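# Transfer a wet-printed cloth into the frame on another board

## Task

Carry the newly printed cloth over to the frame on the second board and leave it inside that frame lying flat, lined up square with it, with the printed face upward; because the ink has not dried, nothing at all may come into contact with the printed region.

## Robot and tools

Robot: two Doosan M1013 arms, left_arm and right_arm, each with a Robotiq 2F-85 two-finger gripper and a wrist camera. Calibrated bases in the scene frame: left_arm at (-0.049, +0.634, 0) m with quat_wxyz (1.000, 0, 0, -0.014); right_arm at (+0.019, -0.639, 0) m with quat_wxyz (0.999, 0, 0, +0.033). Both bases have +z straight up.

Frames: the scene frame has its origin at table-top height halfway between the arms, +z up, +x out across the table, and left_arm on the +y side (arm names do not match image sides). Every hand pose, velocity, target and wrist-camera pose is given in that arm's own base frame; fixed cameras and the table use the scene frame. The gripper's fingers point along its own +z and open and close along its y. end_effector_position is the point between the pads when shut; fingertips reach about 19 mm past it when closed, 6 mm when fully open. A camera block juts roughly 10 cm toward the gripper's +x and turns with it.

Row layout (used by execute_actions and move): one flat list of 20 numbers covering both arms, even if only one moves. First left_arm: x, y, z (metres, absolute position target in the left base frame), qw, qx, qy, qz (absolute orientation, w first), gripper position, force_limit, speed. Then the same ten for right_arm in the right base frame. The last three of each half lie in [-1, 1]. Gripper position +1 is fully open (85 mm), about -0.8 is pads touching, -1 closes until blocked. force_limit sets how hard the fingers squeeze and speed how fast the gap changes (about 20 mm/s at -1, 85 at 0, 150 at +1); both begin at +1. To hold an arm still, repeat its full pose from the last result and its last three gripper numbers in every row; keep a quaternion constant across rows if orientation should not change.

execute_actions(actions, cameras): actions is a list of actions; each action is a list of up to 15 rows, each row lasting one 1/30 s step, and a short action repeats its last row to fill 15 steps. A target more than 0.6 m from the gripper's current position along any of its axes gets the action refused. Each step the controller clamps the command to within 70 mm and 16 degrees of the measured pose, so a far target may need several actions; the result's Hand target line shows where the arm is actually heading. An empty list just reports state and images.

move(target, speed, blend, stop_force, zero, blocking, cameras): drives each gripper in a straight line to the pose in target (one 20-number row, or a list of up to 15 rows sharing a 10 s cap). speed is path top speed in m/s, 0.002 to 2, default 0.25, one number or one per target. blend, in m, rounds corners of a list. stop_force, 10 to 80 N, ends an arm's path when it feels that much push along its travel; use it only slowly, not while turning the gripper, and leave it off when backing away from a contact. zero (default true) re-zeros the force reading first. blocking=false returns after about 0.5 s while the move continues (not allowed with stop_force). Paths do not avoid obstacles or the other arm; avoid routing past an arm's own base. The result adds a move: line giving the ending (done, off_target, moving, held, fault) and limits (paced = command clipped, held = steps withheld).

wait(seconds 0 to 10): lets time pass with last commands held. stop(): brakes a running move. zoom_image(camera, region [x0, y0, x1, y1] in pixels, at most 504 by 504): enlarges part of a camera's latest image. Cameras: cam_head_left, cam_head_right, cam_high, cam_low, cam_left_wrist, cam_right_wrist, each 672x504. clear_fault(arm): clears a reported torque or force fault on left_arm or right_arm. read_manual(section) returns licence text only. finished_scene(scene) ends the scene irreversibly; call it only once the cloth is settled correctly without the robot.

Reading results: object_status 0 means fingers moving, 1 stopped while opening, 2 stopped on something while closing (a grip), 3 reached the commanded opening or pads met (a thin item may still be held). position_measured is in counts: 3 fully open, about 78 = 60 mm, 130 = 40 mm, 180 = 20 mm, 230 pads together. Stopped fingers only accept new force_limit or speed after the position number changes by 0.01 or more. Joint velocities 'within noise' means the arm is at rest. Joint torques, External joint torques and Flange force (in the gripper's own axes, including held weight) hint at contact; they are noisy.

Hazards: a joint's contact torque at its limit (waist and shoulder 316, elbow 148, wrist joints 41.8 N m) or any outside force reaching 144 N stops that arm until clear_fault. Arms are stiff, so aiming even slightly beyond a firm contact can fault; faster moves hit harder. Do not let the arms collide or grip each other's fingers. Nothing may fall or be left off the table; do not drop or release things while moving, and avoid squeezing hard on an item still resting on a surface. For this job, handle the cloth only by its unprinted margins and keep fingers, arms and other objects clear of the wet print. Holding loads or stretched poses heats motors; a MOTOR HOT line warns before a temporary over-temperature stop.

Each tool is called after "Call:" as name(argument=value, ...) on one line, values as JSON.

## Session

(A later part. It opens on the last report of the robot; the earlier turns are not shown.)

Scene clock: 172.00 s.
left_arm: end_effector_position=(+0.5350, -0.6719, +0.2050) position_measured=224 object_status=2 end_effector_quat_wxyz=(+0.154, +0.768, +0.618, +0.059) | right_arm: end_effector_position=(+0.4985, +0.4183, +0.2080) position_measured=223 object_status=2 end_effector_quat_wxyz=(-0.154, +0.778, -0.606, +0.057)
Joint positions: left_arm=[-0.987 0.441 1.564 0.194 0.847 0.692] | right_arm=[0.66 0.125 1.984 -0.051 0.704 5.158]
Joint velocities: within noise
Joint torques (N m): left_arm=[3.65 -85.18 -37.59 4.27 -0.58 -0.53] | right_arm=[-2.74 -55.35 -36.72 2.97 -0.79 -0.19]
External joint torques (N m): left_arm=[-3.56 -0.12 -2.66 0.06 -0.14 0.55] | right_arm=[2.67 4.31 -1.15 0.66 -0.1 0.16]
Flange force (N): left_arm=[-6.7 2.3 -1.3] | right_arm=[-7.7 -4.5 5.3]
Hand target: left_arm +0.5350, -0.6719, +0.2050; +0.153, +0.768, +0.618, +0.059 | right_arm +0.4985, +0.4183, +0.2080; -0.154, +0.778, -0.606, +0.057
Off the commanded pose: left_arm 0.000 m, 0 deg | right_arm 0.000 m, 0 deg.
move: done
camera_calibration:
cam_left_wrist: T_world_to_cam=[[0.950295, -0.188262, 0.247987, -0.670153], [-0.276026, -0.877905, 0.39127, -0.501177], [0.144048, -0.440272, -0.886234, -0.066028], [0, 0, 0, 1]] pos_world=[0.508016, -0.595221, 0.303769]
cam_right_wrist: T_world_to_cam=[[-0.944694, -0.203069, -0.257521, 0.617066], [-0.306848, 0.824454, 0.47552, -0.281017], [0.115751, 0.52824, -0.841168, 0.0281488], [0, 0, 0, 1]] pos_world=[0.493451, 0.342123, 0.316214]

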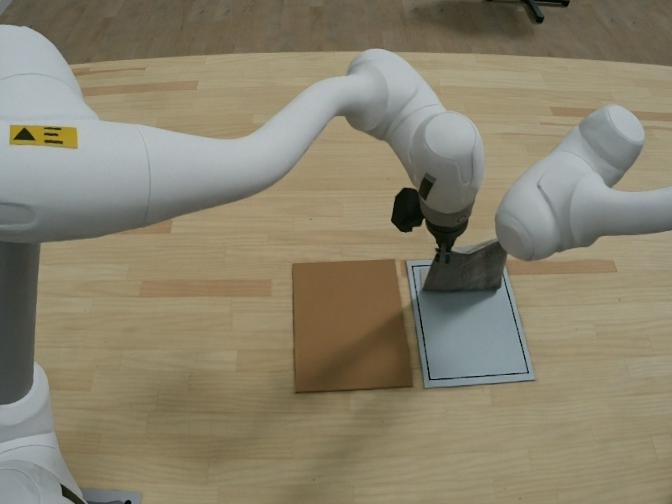

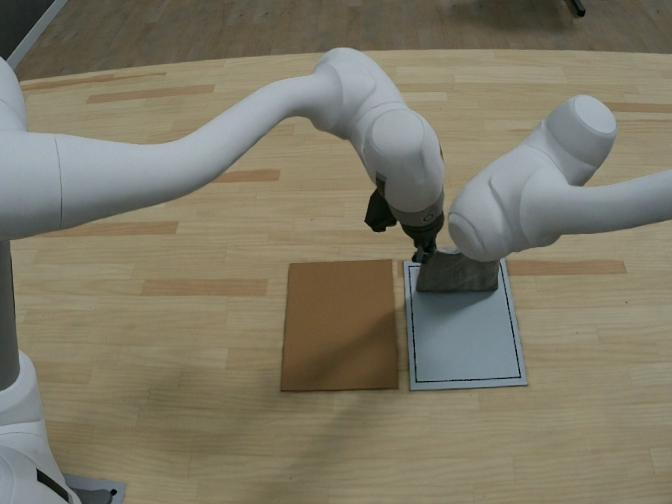

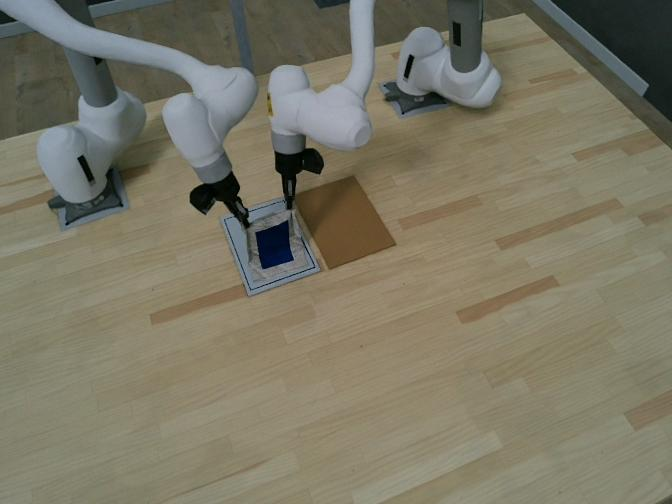

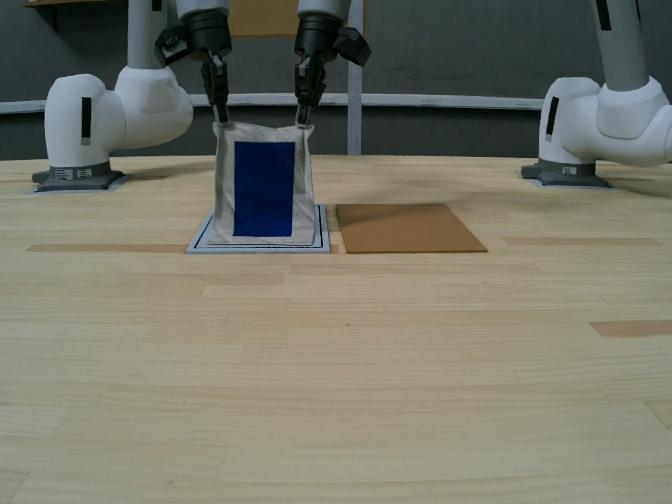

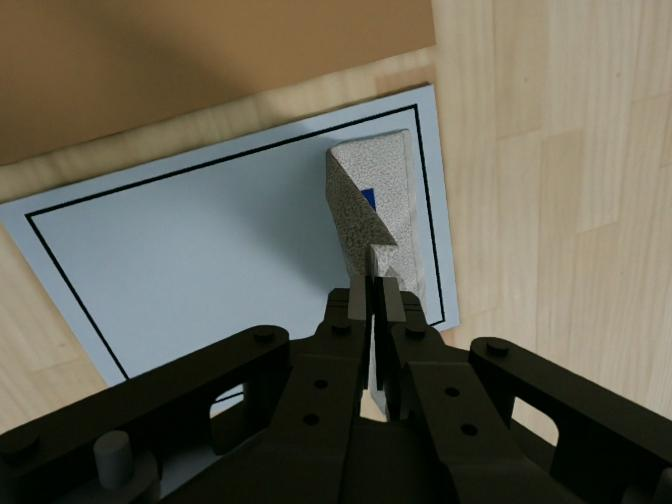

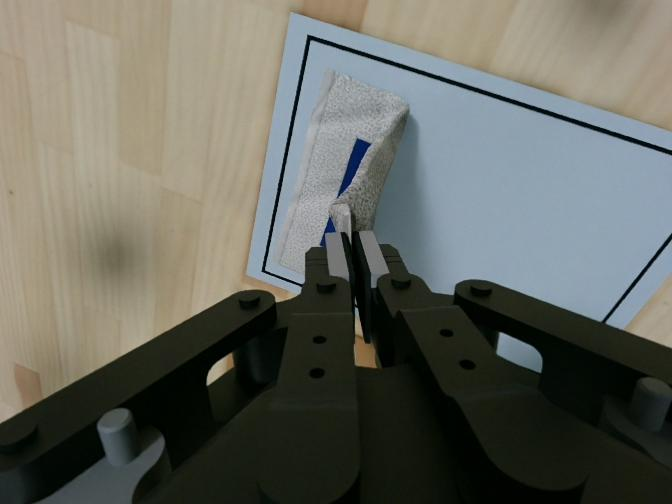

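Call:
move(target=[[0.4940,-0.6784,0.1650,0.1535,0.7685,0.6184,0.0590,-1,-0.7,-1,0.4576,0.4155,0.1680,-0.1544,0.7781,-0.6061,0.0566,-1,-0.7,-1],[0.4511,-0.6830,0.1200,0.1535,0.7685,0.6184,0.0590,-1,-0.7,-1,0.4145,0.4150,0.1230,-0.1544,0.7781,-0.6061,0.0566,-1,-0.7,-1]], speed=0.08, blend=0.006)

Call:
zoom_image(camera="cam_low", region=[130, 70, 350, 280])

Call:
zoom_image(camera="cam_high", region=[200, 160, 360, 320])

Scene clock: 178.17 s.
left_arm: end_effector_position=(+0.4511, -0.6830, +0.1200) position_measured=224 object_status=2 end_effector_quat_wxyz=(+0.154, +0.768, +0.618, +0.059) | right_arm: end_effector_position=(+0.4145, +0.4150, +0.1230) position_measured=223 object_status=2 end_effector_quat_wxyz=(-0.154, +0.778, -0.606, +0.057)
Joint positions: left_arm=[-1.091 0.458 1.714 0.271 0.706 0.513] | right_arm=[0.759 0.125 2.174 -0.13 0.522 5.327]
Joint velocities: within noise
Joint torques (N m): left_arm=[3.58 -83.69 -34.73 3.86 -0.53 -0.55] | right_arm=[-2.66 -50.44 -31.9 2.43 -0.76 -0.23]
External joint torques (N m): left_arm=[-3.55 -0.53 -2.4 0.09 -0.09 0.57] | right_arm=[2.68 4.36 -0.88 0.64 -0.08 0.21]
Flange force (N): left_arm=[-6.0 0.7 -1.6] | right_arm=[-8.3 -2.2 6.8]
Hand target: left_arm +0.4511, -0.6830, +0.1200; +0.153, +0.768, +0.618, +0.059 | right_arm +0.4145, +0.4150, +0.1230; -0.154, +0.778, -0.606, +0.057
Off the commanded pose: left_arm 0.000 m, 0 deg | right_arm 0.000 m, 0 deg.
move: done
camera_calibration:
cam_left_wrist: T_world_to_cam=[[0.950295, -0.188262, 0.247987, -0.571434], [-0.276026, -0.877905, 0.39127, -0.500823], [0.144048, -0.440272, -0.886234, -0.134159], [0, 0, 0, 1]] pos_world=[0.424116, -0.606321, 0.218769]
cam_right_wrist: T_world_to_cam=[[-0.944694, -0.203069, -0.257521, 0.515152], [-0.306848, 0.824454, 0.47552, -0.263652], [0.115751, 0.52824, -0.841168, -0.0318843], [0, 0, 0, 1]] pos_world=[0.409451, 0.338823, 0.231214]

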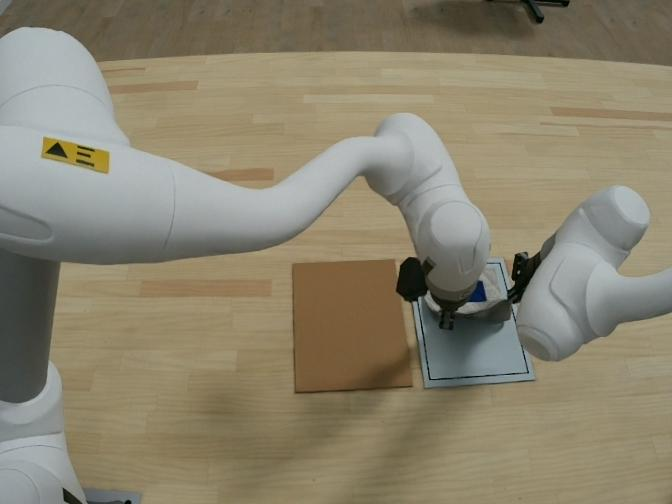

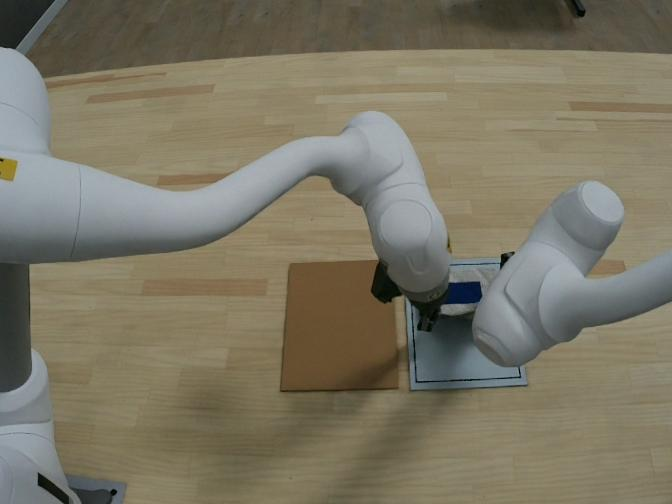

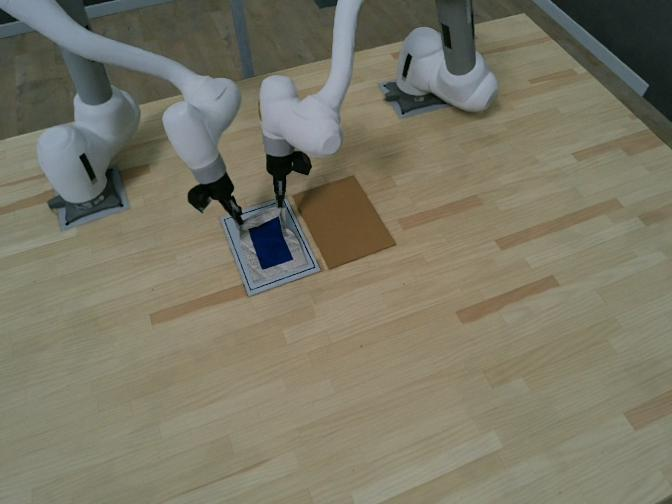

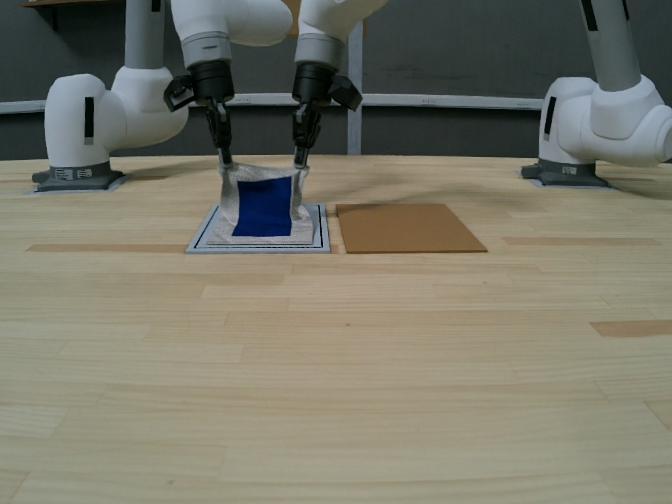

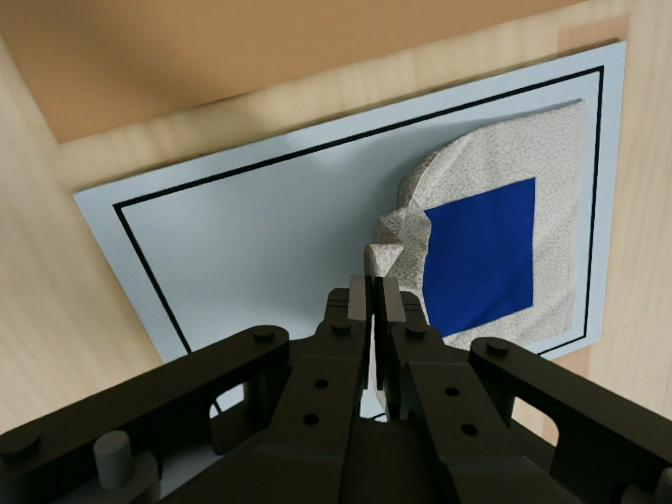

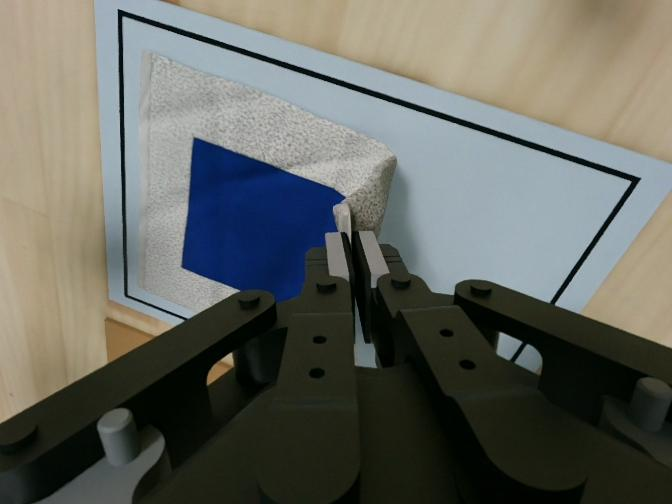

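Scaled by 2.291 from the camera's 672x504 image, which has a finer 960x720 frame.

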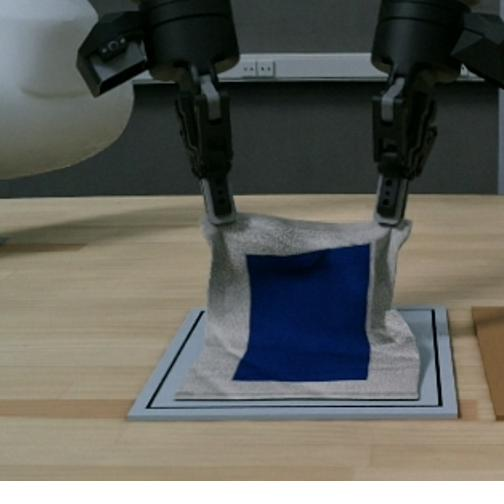

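Scaled by 3.150 from the camera's 672x504 image, which has a finer 960x720 frame.

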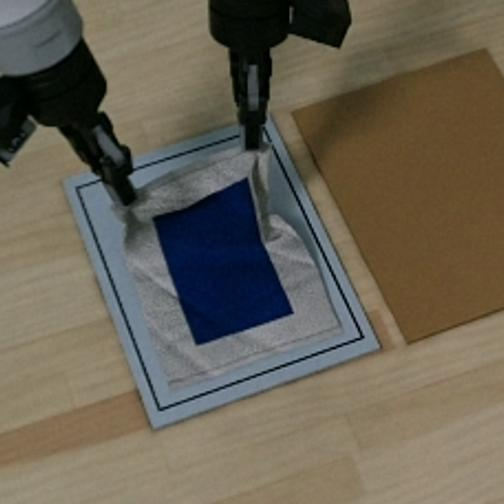

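Call:
move(target=[0.4012,-0.6868,0.1050,0.1535,0.7685,0.6184,0.0590,-1,-0.7,-1,0.3643,0.4160,0.1080,-0.1544,0.7781,-0.6061,0.0566,-1,-0.7,-1], speed=0.06)

Call:
zoom_image(camera="cam_low", region=[130, 70, 350, 280])

Call:
zoom_image(camera="cam_high", region=[200, 160, 360, 320])

Scene clock: 183.23 s.
left_arm: end_effector_position=(+0.4012, -0.6868, +0.1050) position_measured=224 object_status=2 end_effector_quat_wxyz=(+0.153, +0.768, +0.618, +0.059) | right_arm: end_effector_position=(+0.3643, +0.4160, +0.1080) position_measured=223 object_status=2 end_effector_quat_wxyz=(-0.154, +0.778, -0.606, +0.057)
Joint positions: left_arm=[-1.155 0.445 1.767 0.307 0.682 0.416] | right_arm=[0.836 0.099 2.241 -0.19 0.491 5.454]
Joint velocities: within noise
Joint torques (N m): left_arm=[3.72 -81.54 -33.73 3.68 -0.42 -0.54] | right_arm=[-2.66 -46.15 -30.33 2.34 -0.7 -0.23]
External joint torques (N m): left_arm=[-3.68 -0.3 -2.41 0.14 -0.13 0.56] | right_arm=[2.68 4.03 -1.13 0.55 -0.1 0.2]
Flange force (N): left_arm=[-6.4 0.1 -1.5] | right_arm=[-9.0 -1.3 6.4]
Hand target: left_arm +0.4012, -0.6868, +0.1050; +0.153, +0.768, +0.618, +0.059 | right_arm +0.3643, +0.4160, +0.1080; -0.154, +0.778, -0.606, +0.057
Off the commanded pose: left_arm 0.000 m, 0 deg | right_arm 0.000 m, 0 deg.
move: done
camera_calibration:
cam_left_wrist: T_world_to_cam=[[0.950295, -0.188262, 0.247987, -0.52101], [-0.276026, -0.877905, 0.39127, -0.512063], [0.144048, -0.440272, -0.886234, -0.141938], [0, 0, 0, 1]] pos_world=[0.374216, -0.610121, 0.203769]
cam_right_wrist: T_world_to_cam=[[-0.944694, -0.203069, -0.257521, 0.464069], [-0.306848, 0.824454, 0.47552, -0.272747], [0.115751, 0.52824, -0.841168, -0.0392193], [0, 0, 0, 1]] pos_world=[0.359251, 0.339823, 0.216214]

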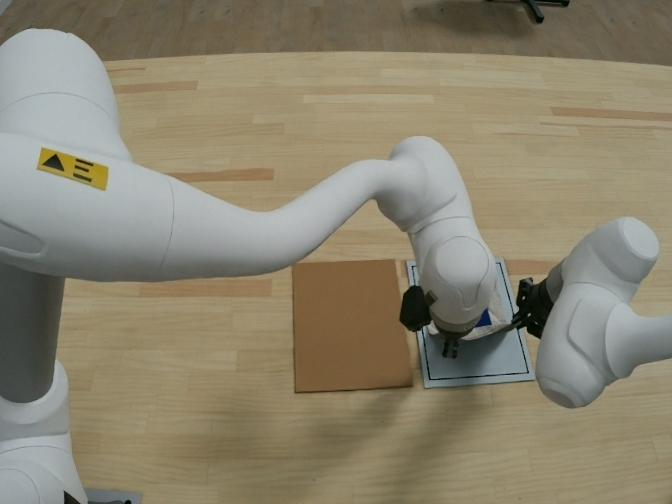

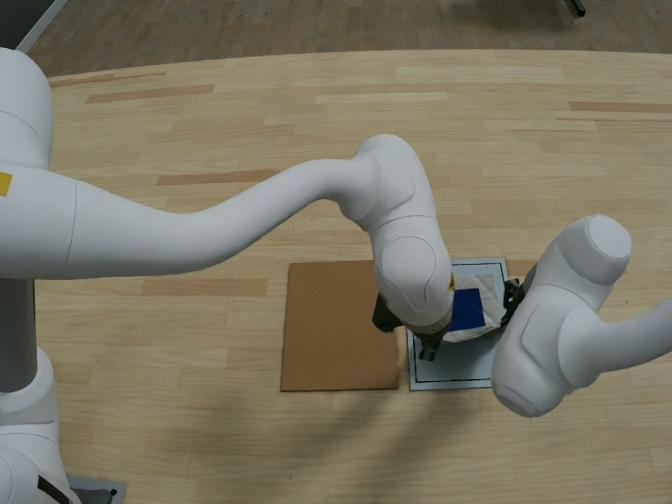

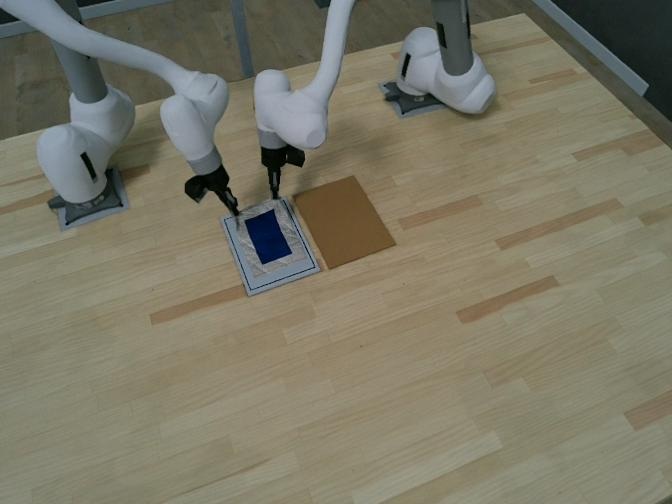

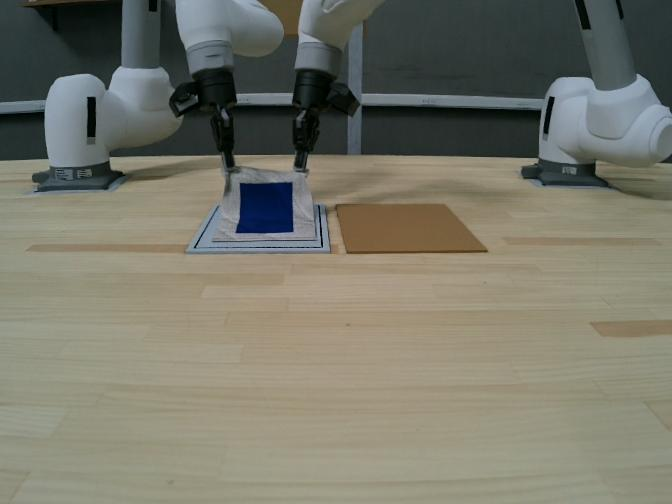

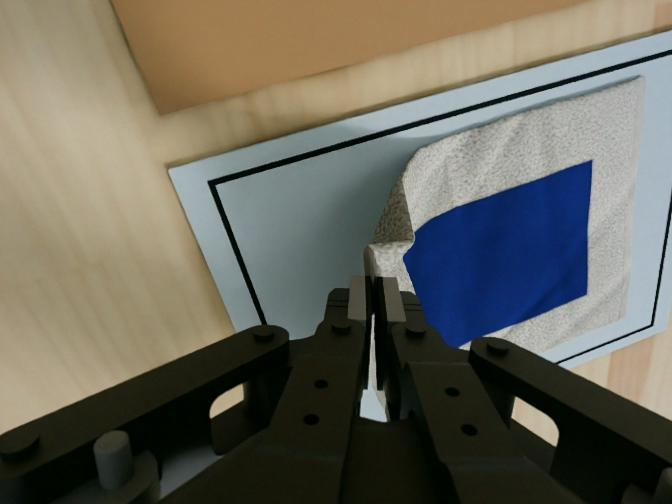

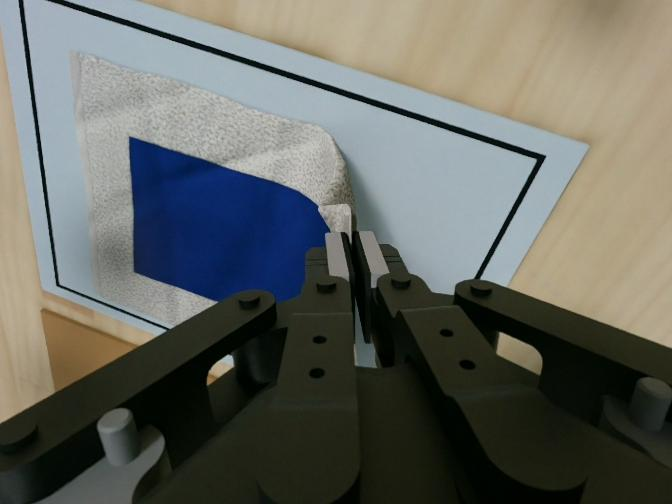

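Scaled by 2.291 from the camera's 672x504 image, which has a finer 960x720 frame.

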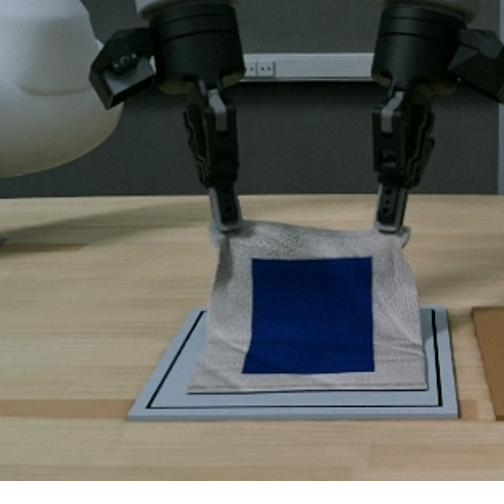

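Scaled by 3.150 from the camera's 672x504 image, which has a finer 960x720 frame.

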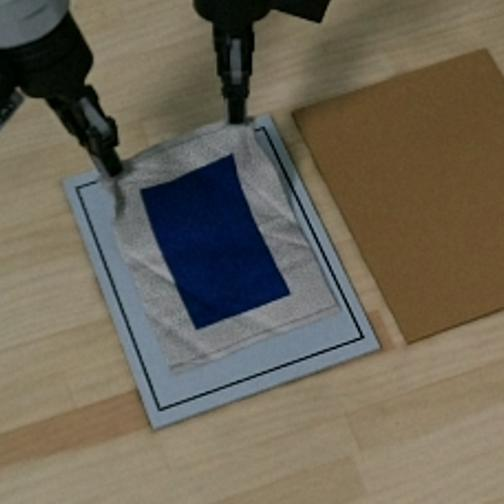

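Call:
move(target=[[0.4541,-0.6830,0.1700,0.1535,0.7685,0.6184,0.0590,-1,-0.7,-1,0.4155,0.4149,0.1730,-0.1544,0.7781,-0.6061,0.0566,-1,-0.7,-1],[0.5672,-0.6830,0.2800,0.1535,0.7685,0.6184,0.0590,-1,-0.7,-1,0.5238,0.4053,0.2830,-0.1544,0.7781,-0.6061,0.0566,-1,-0.7,-1],[0.6712,-0.6930,0.2990,0.1535,0.7685,0.6184,0.0590,-1,-0.7,-1,0.6255,0.3850,0.3020,-0.1544,0.7781,-0.6061,0.0566,-1,-0.7,-1]], speed=0.08, blend=0.015, cameras=["cam_low"])

Call:
wait(seconds=4.5, cameras=["cam_low"])

Call:
move(target=[[0.6712,-0.6930,0.2790,0.1535,0.7685,0.6184,0.0590,-1,-0.7,-1,0.6255,0.3850,0.2820,-0.1544,0.7781,-0.6061,0.0566,-1,-0.7,-1],[0.6655,-0.6863,0.2660,0.1535,0.7685,0.6184,0.0590,-1,-0.7,-1,0.6208,0.3921,0.2690,-0.1544,0.7781,-0.6061,0.0566,-1,-0.7,-1],[0.6112,-0.6776,0.2580,0.1535,0.7685,0.6184,0.0590,-1,-0.7,-1,0.5677,0.4057,0.2610,-0.1544,0.7781,-0.6061,0.0566,-1,-0.7,-1]], speed=[0.05,0.1,0.1], blend=0.006)

Call:
zoom_image(camera="cam_low", region=[130, 40, 350, 280])

Call:
zoom_image(camera="cam_high", region=[200, 160, 360, 320])

Scene clock: 195.20 s.
left_arm: end_effector_position=(+0.6712, -0.6930, +0.2990) position_measured=224 object_status=2 end_effector_quat_wxyz=(+0.154, +0.768, +0.618, +0.059) | right_arm: end_effector_position=(+0.6255, +0.3850, +0.3020) position_measured=223 object_status=2 end_effector_quat_wxyz=(-0.154, +0.778, -0.606, +0.057)
Joint positions: left_arm=[-0.87 0.554 1.212 0.125 1.067 0.873] | right_arm=[0.497 0.184 1.729 0.025 0.899 4.95]
Joint velocities: within noise
Joint torques (N m): left_arm=[3.7 -98.44 -40.7 4.57 -0.74 -0.55] | right_arm=[-2.61 -65.55 -40.44 3.46 -0.8 -0.24]
External joint torques (N m): left_arm=[-3.67 -1.15 -2.81 0.09 -0.08 0.58] | right_arm=[2.62 4.48 -1.23 0.66 -0.1 0.22]
Flange force (N): left_arm=[-6.3 3.5 -2.4] | right_arm=[-6.4 -6.9 4.1]
Hand target: left_arm +0.6712, -0.6930, +0.2990; +0.153, +0.768, +0.618, +0.059 | right_arm +0.6255, +0.3850, +0.3020; -0.154, +0.778, -0.606, +0.057
Off the commanded pose: left_arm 0.000 m, 0 deg | right_arm 0.000 m, 0 deg.
move: done
Images, in order (width x height): cam_low 672x504.

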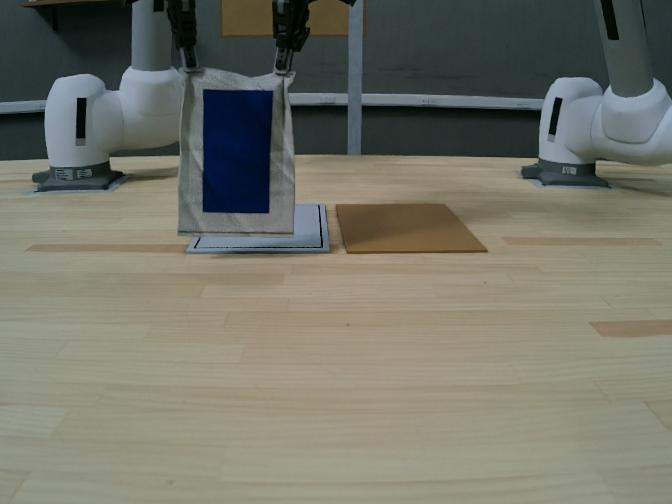

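Scene clock: 199.70 s.
left_arm: end_effector_position=(+0.6712, -0.6930, +0.2990) position_measured=224 object_status=2 end_effector_quat_wxyz=(+0.153, +0.768, +0.618, +0.059) | right_arm: end_effector_position=(+0.6255, +0.3850, +0.3020) position_measured=223 object_status=2 end_effector_quat_wxyz=(-0.154, +0.778, -0.606, +0.057)
Joint positions: left_arm=[-0.87 0.554 1.212 0.125 1.067 0.873] | right_arm=[0.497 0.184 1.729 0.025 0.899 4.95]
Joint velocities: within noise
Joint torques (N m): left_arm=[3.43 -98.64 -40.73 4.57 -0.72 -0.53] | right_arm=[-2.49 -65.64 -40.54 3.43 -0.79 -0.22]
External joint torques (N m): left_arm=[-3.49 -0.48 -2.63 0.07 -0.08 0.56] | right_arm=[2.5 4.39 -1.25 0.7 -0.13 0.2]
Flange force (N): left_arm=[-6.5 3.9 -1.8] | right_arm=[-6.2 -6.9 4.1]
Hand target: left_arm +0.6712, -0.6930, +0.2990; +0.153, +0.768, +0.618, +0.059 | right_arm +0.6255, +0.3850, +0.3020; -0.154, +0.778, -0.606, +0.057
Tool commands: left_gripper/position=-1.0 left_gripper/force_limit=-0.7 left_gripper/speed=-1.0 right_gripper/position=-1.0 right_gripper/force_limit=-0.7 right_gripper/speed=-1.0
Off the commanded pose: left_arm 0.000 m, 0 deg | right_arm 0.000 m, 0 deg.
wait: 4.50 s; at rest by 0.17 s
Images, in order (width x height): cam_low 672x504.

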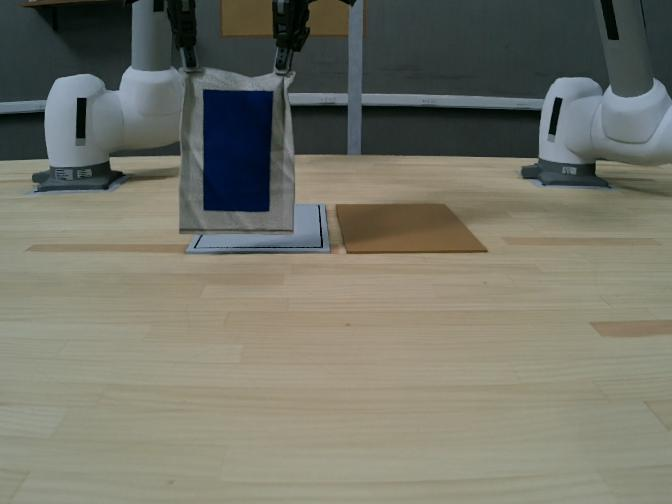

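Scene clock: 201.13 s.
left_arm: end_effector_position=(+0.6112, -0.6776, +0.2580) position_measured=224 object_status=2 end_effector_quat_wxyz=(+0.153, +0.768, +0.618, +0.059) | right_arm: end_effector_position=(+0.5677, +0.4057, +0.2610) position_measured=223 object_status=2 end_effector_quat_wxyz=(-0.154, +0.778, -0.606, +0.057)
Joint positions: left_arm=[-0.913 0.488 1.391 0.15 0.961 0.806] | right_arm=[0.573 0.153 1.845 -0.007 0.813 5.042]
Joint velocities: within noise
Joint torques (N m): left_arm=[3.86 -91.72 -40.14 4.42 -0.66 -0.54] | right_arm=[-2.73 -60.88 -39.17 3.26 -0.82 -0.2]
External joint torques (N m): left_arm=[-3.86 -0.29 -2.15 0.11 -0.12 0.56] | right_arm=[2.59 4.28 -1.28 0.67 -0.09 0.18]
Flange force (N): left_arm=[-6.1 1.8 -1.4] | right_arm=[-6.9 -5.9 4.4]
Hand target: left_arm +0.6112, -0.6776, +0.2580; +0.153, +0.768, +0.618, +0.059 | right_arm +0.5677, +0.4057, +0.2610; -0.154, +0.778, -0.606, +0.057
Off the commanded pose: left_arm 0.000 m, 0 deg | right_arm 0.000 m, 0 deg.
move: done
camera_calibration:
cam_left_wrist: T_world_to_cam=[[0.950295, -0.188262, 0.247987, -0.756782], [-0.276026, -0.877905, 0.39127, -0.505885], [0.144048, -0.440272, -0.886234, -0.0325436], [0, 0, 0, 1]] pos_world=[0.584216, -0.600921, 0.356769]
cam_right_wrist: T_world_to_cam=[[-0.944694, -0.203069, -0.257521, 0.693623], [-0.306848, 0.824454, 0.47552, -0.274566], [0.115751, 0.52824, -0.841168, 0.071365], [0, 0, 0, 1]] pos_world=[0.562751, 0.329523, 0.369214]

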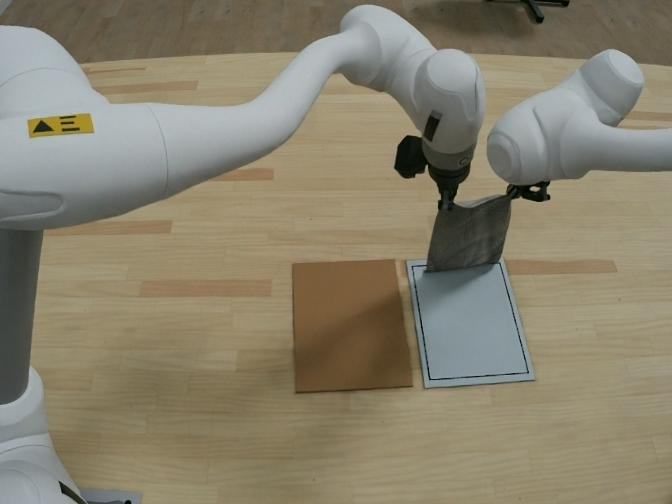

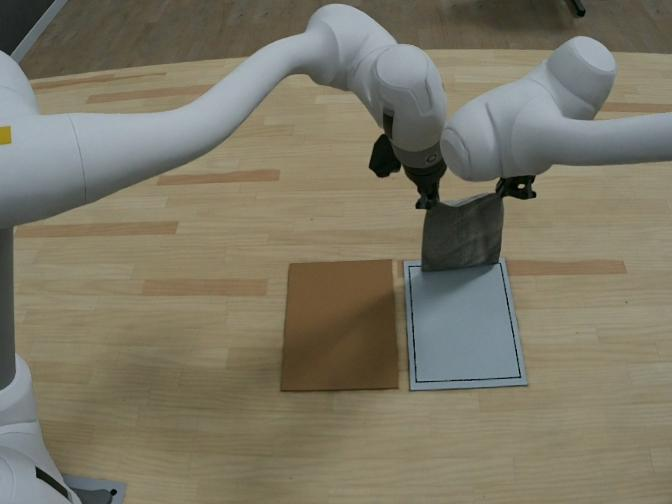

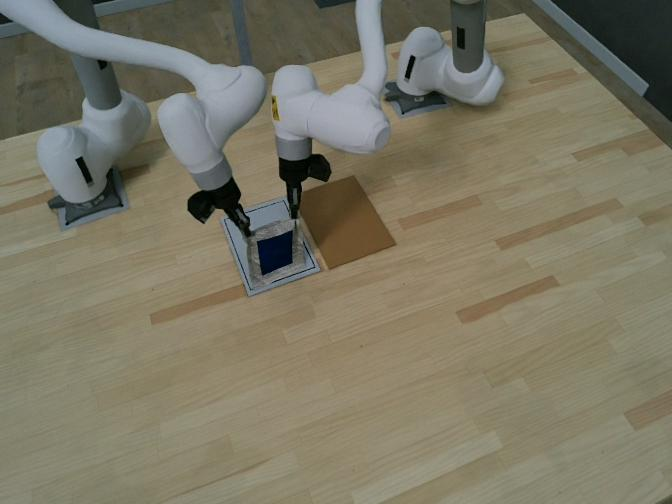

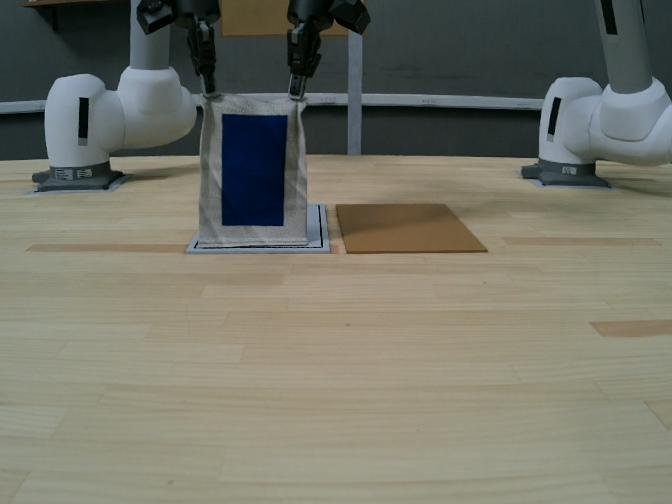

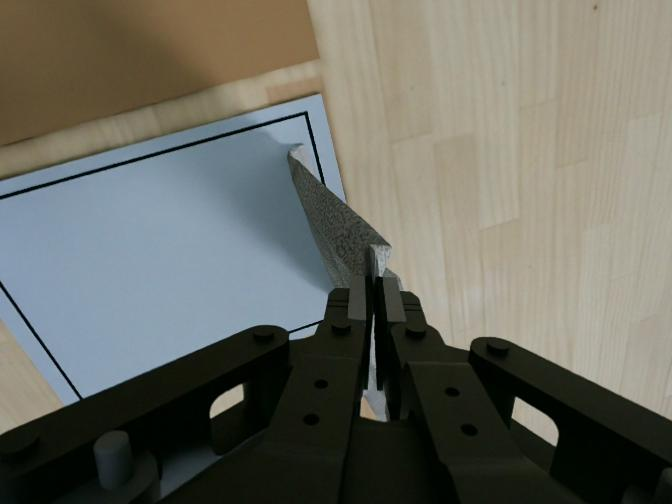

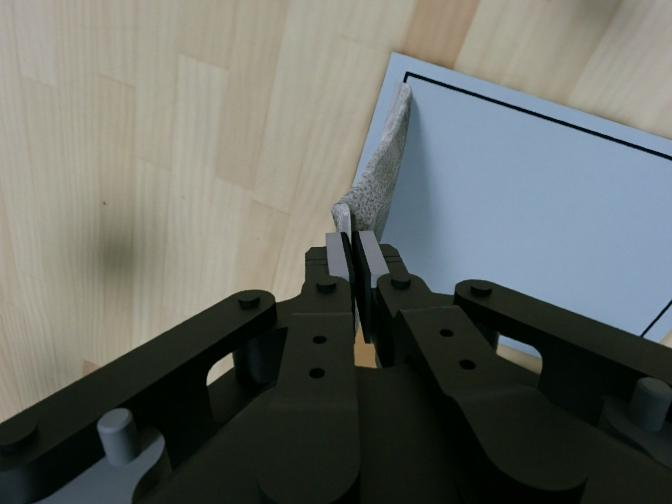

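Scaled by 2.100 from the camera's 672x504 image, which has a finer 960x720 frame.

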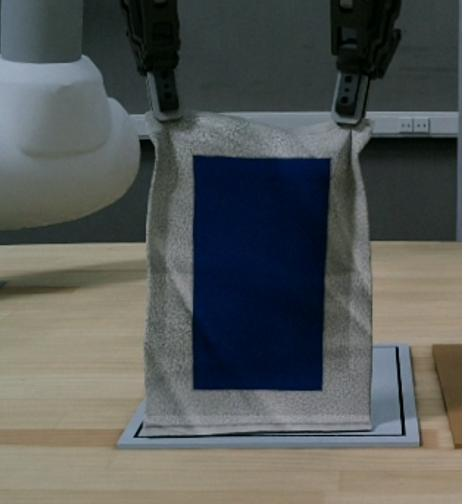

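Scaled by 3.150 from the camera's 672x504 image, which has a finer 960x720 frame.

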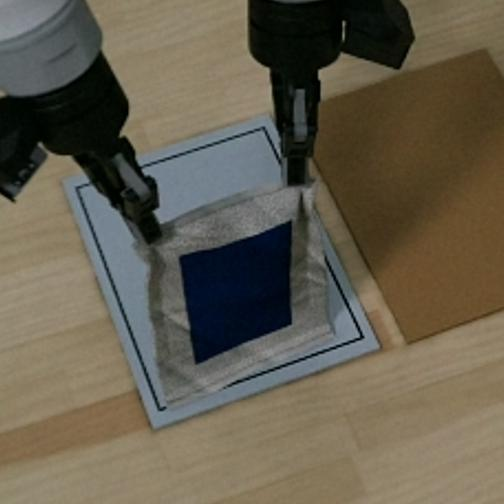

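Call:
move(target=[[0.5881,-0.6751,0.2400,0.1535,0.7685,0.6184,0.0590,-1,-0.7,-1,0.5451,0.4104,0.2430,-0.1544,0.7781,-0.6061,0.0566,-1,-0.7,-1],[0.5440,-0.6717,0.2050,0.1535,0.7685,0.6184,0.0590,-1,-0.7,-1,0.5015,0.4179,0.2080,-0.1544,0.7781,-0.6061,0.0566,-1,-0.7,-1]], speed=0.08, blend=0.006)

Call:
zoom_image(camera="cam_low", region=[130, 70, 350, 280])

Call:
zoom_image(camera="cam_high", region=[200, 160, 360, 320])

Scene clock: 204.33 s.
left_arm: end_effector_position=(+0.5440, -0.6717, +0.2050) position_measured=224 object_status=2 end_effector_quat_wxyz=(+0.154, +0.768, +0.618, +0.059) | right_arm: end_effector_position=(+0.5015, +0.4179, +0.2080) position_measured=223 object_status=2 end_effector_quat_wxyz=(-0.154, +0.778, -0.606, +0.057)
Joint positions: left_arm=[-0.977 0.449 1.553 0.189 0.85 0.705] | right_arm=[0.656 0.128 1.981 -0.049 0.704 5.153]
Joint velocities: within noise
Joint torques (N m): left_arm=[3.62 -86.03 -37.82 4.27 -0.61 -0.57] | right_arm=[-2.73 -55.97 -36.87 3 -0.8 -0.14]
External joint torques (N m): left_arm=[-3.62 -0.03 -2.5 0.06 -0.12 0.59] | right_arm=[2.61 4.38 -1.09 0.63 -0.09 0.12]
Flange force (N): left_arm=[-6.6 2.2 -1.1] | right_arm=[-7.5 -4.6 5.4]
Hand target: left_arm +0.5440, -0.6717, +0.2050; +0.153, +0.768, +0.618, +0.059 | right_arm +0.5015, +0.4179, +0.2080; -0.154, +0.778, -0.606, +0.057
Off the commanded pose: left_arm 0.000 m, 0 deg | right_arm 0.000 m, 0 deg.
move: done
camera_calibration:
cam_left_wrist: T_world_to_cam=[[0.950295, -0.188262, 0.247987, -0.678668], [-0.276026, -0.877905, 0.39127, -0.498517], [0.144048, -0.440272, -0.886234, -0.0672363], [0, 0, 0, 1]] pos_world=[0.517016, -0.595021, 0.303769]
cam_right_wrist: T_world_to_cam=[[-0.944694, -0.203069, -0.257521, 0.619819], [-0.306848, 0.824454, 0.47552, -0.279766], [0.115751, 0.52824, -0.841168, 0.0280128], [0, 0, 0, 1]] pos_world=[0.496451, 0.341723, 0.316214]

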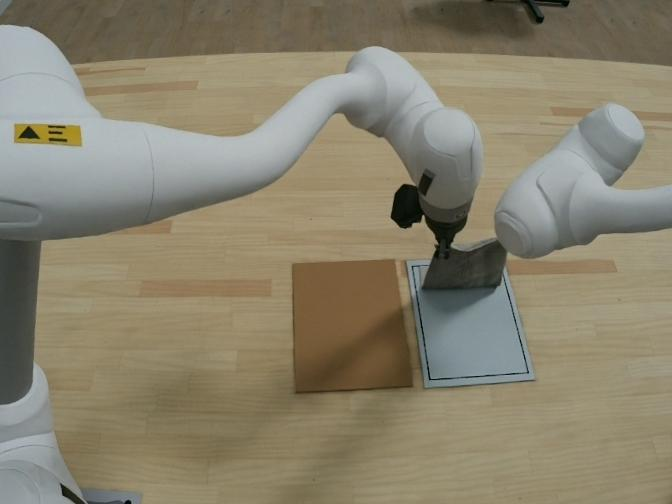

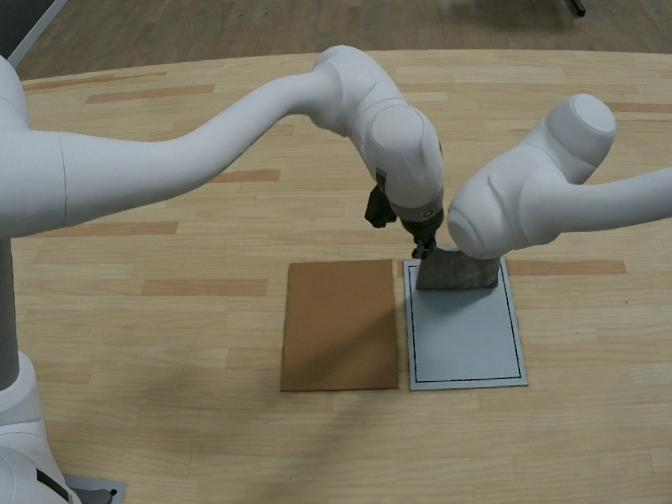

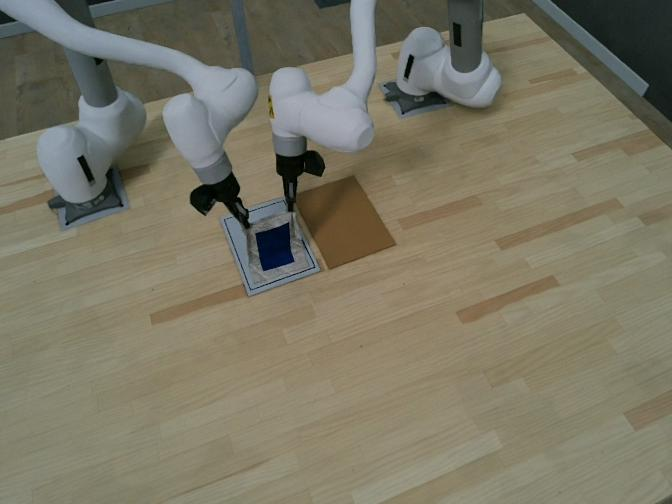

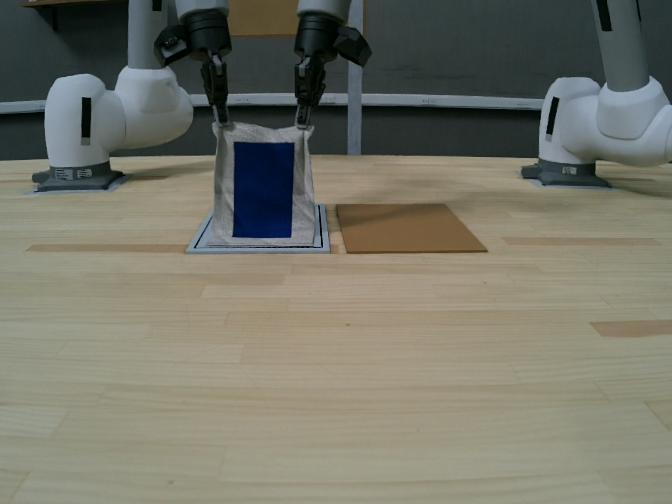

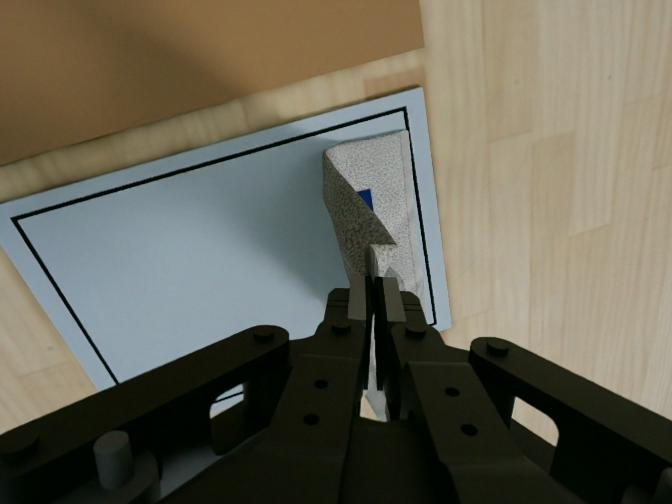

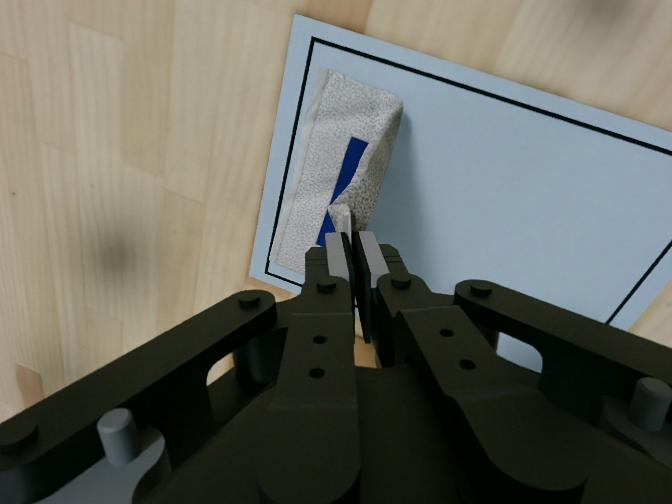

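Scaled by 2.291 from the camera's 672x504 image, which has a finer 960x720 frame.

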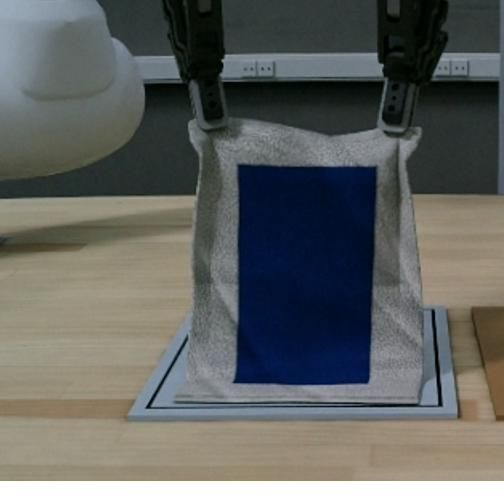

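Scaled by 3.150 from the camera's 672x504 image, which has a finer 960x720 frame.

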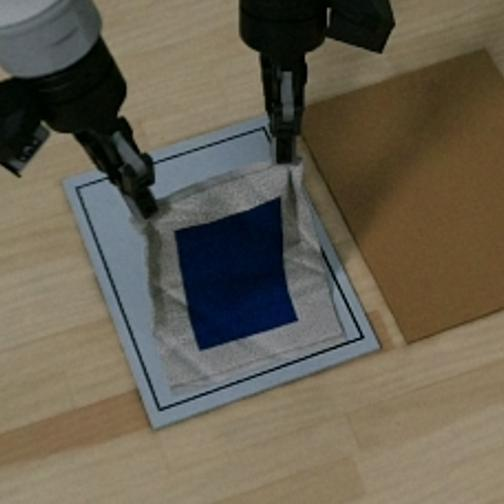

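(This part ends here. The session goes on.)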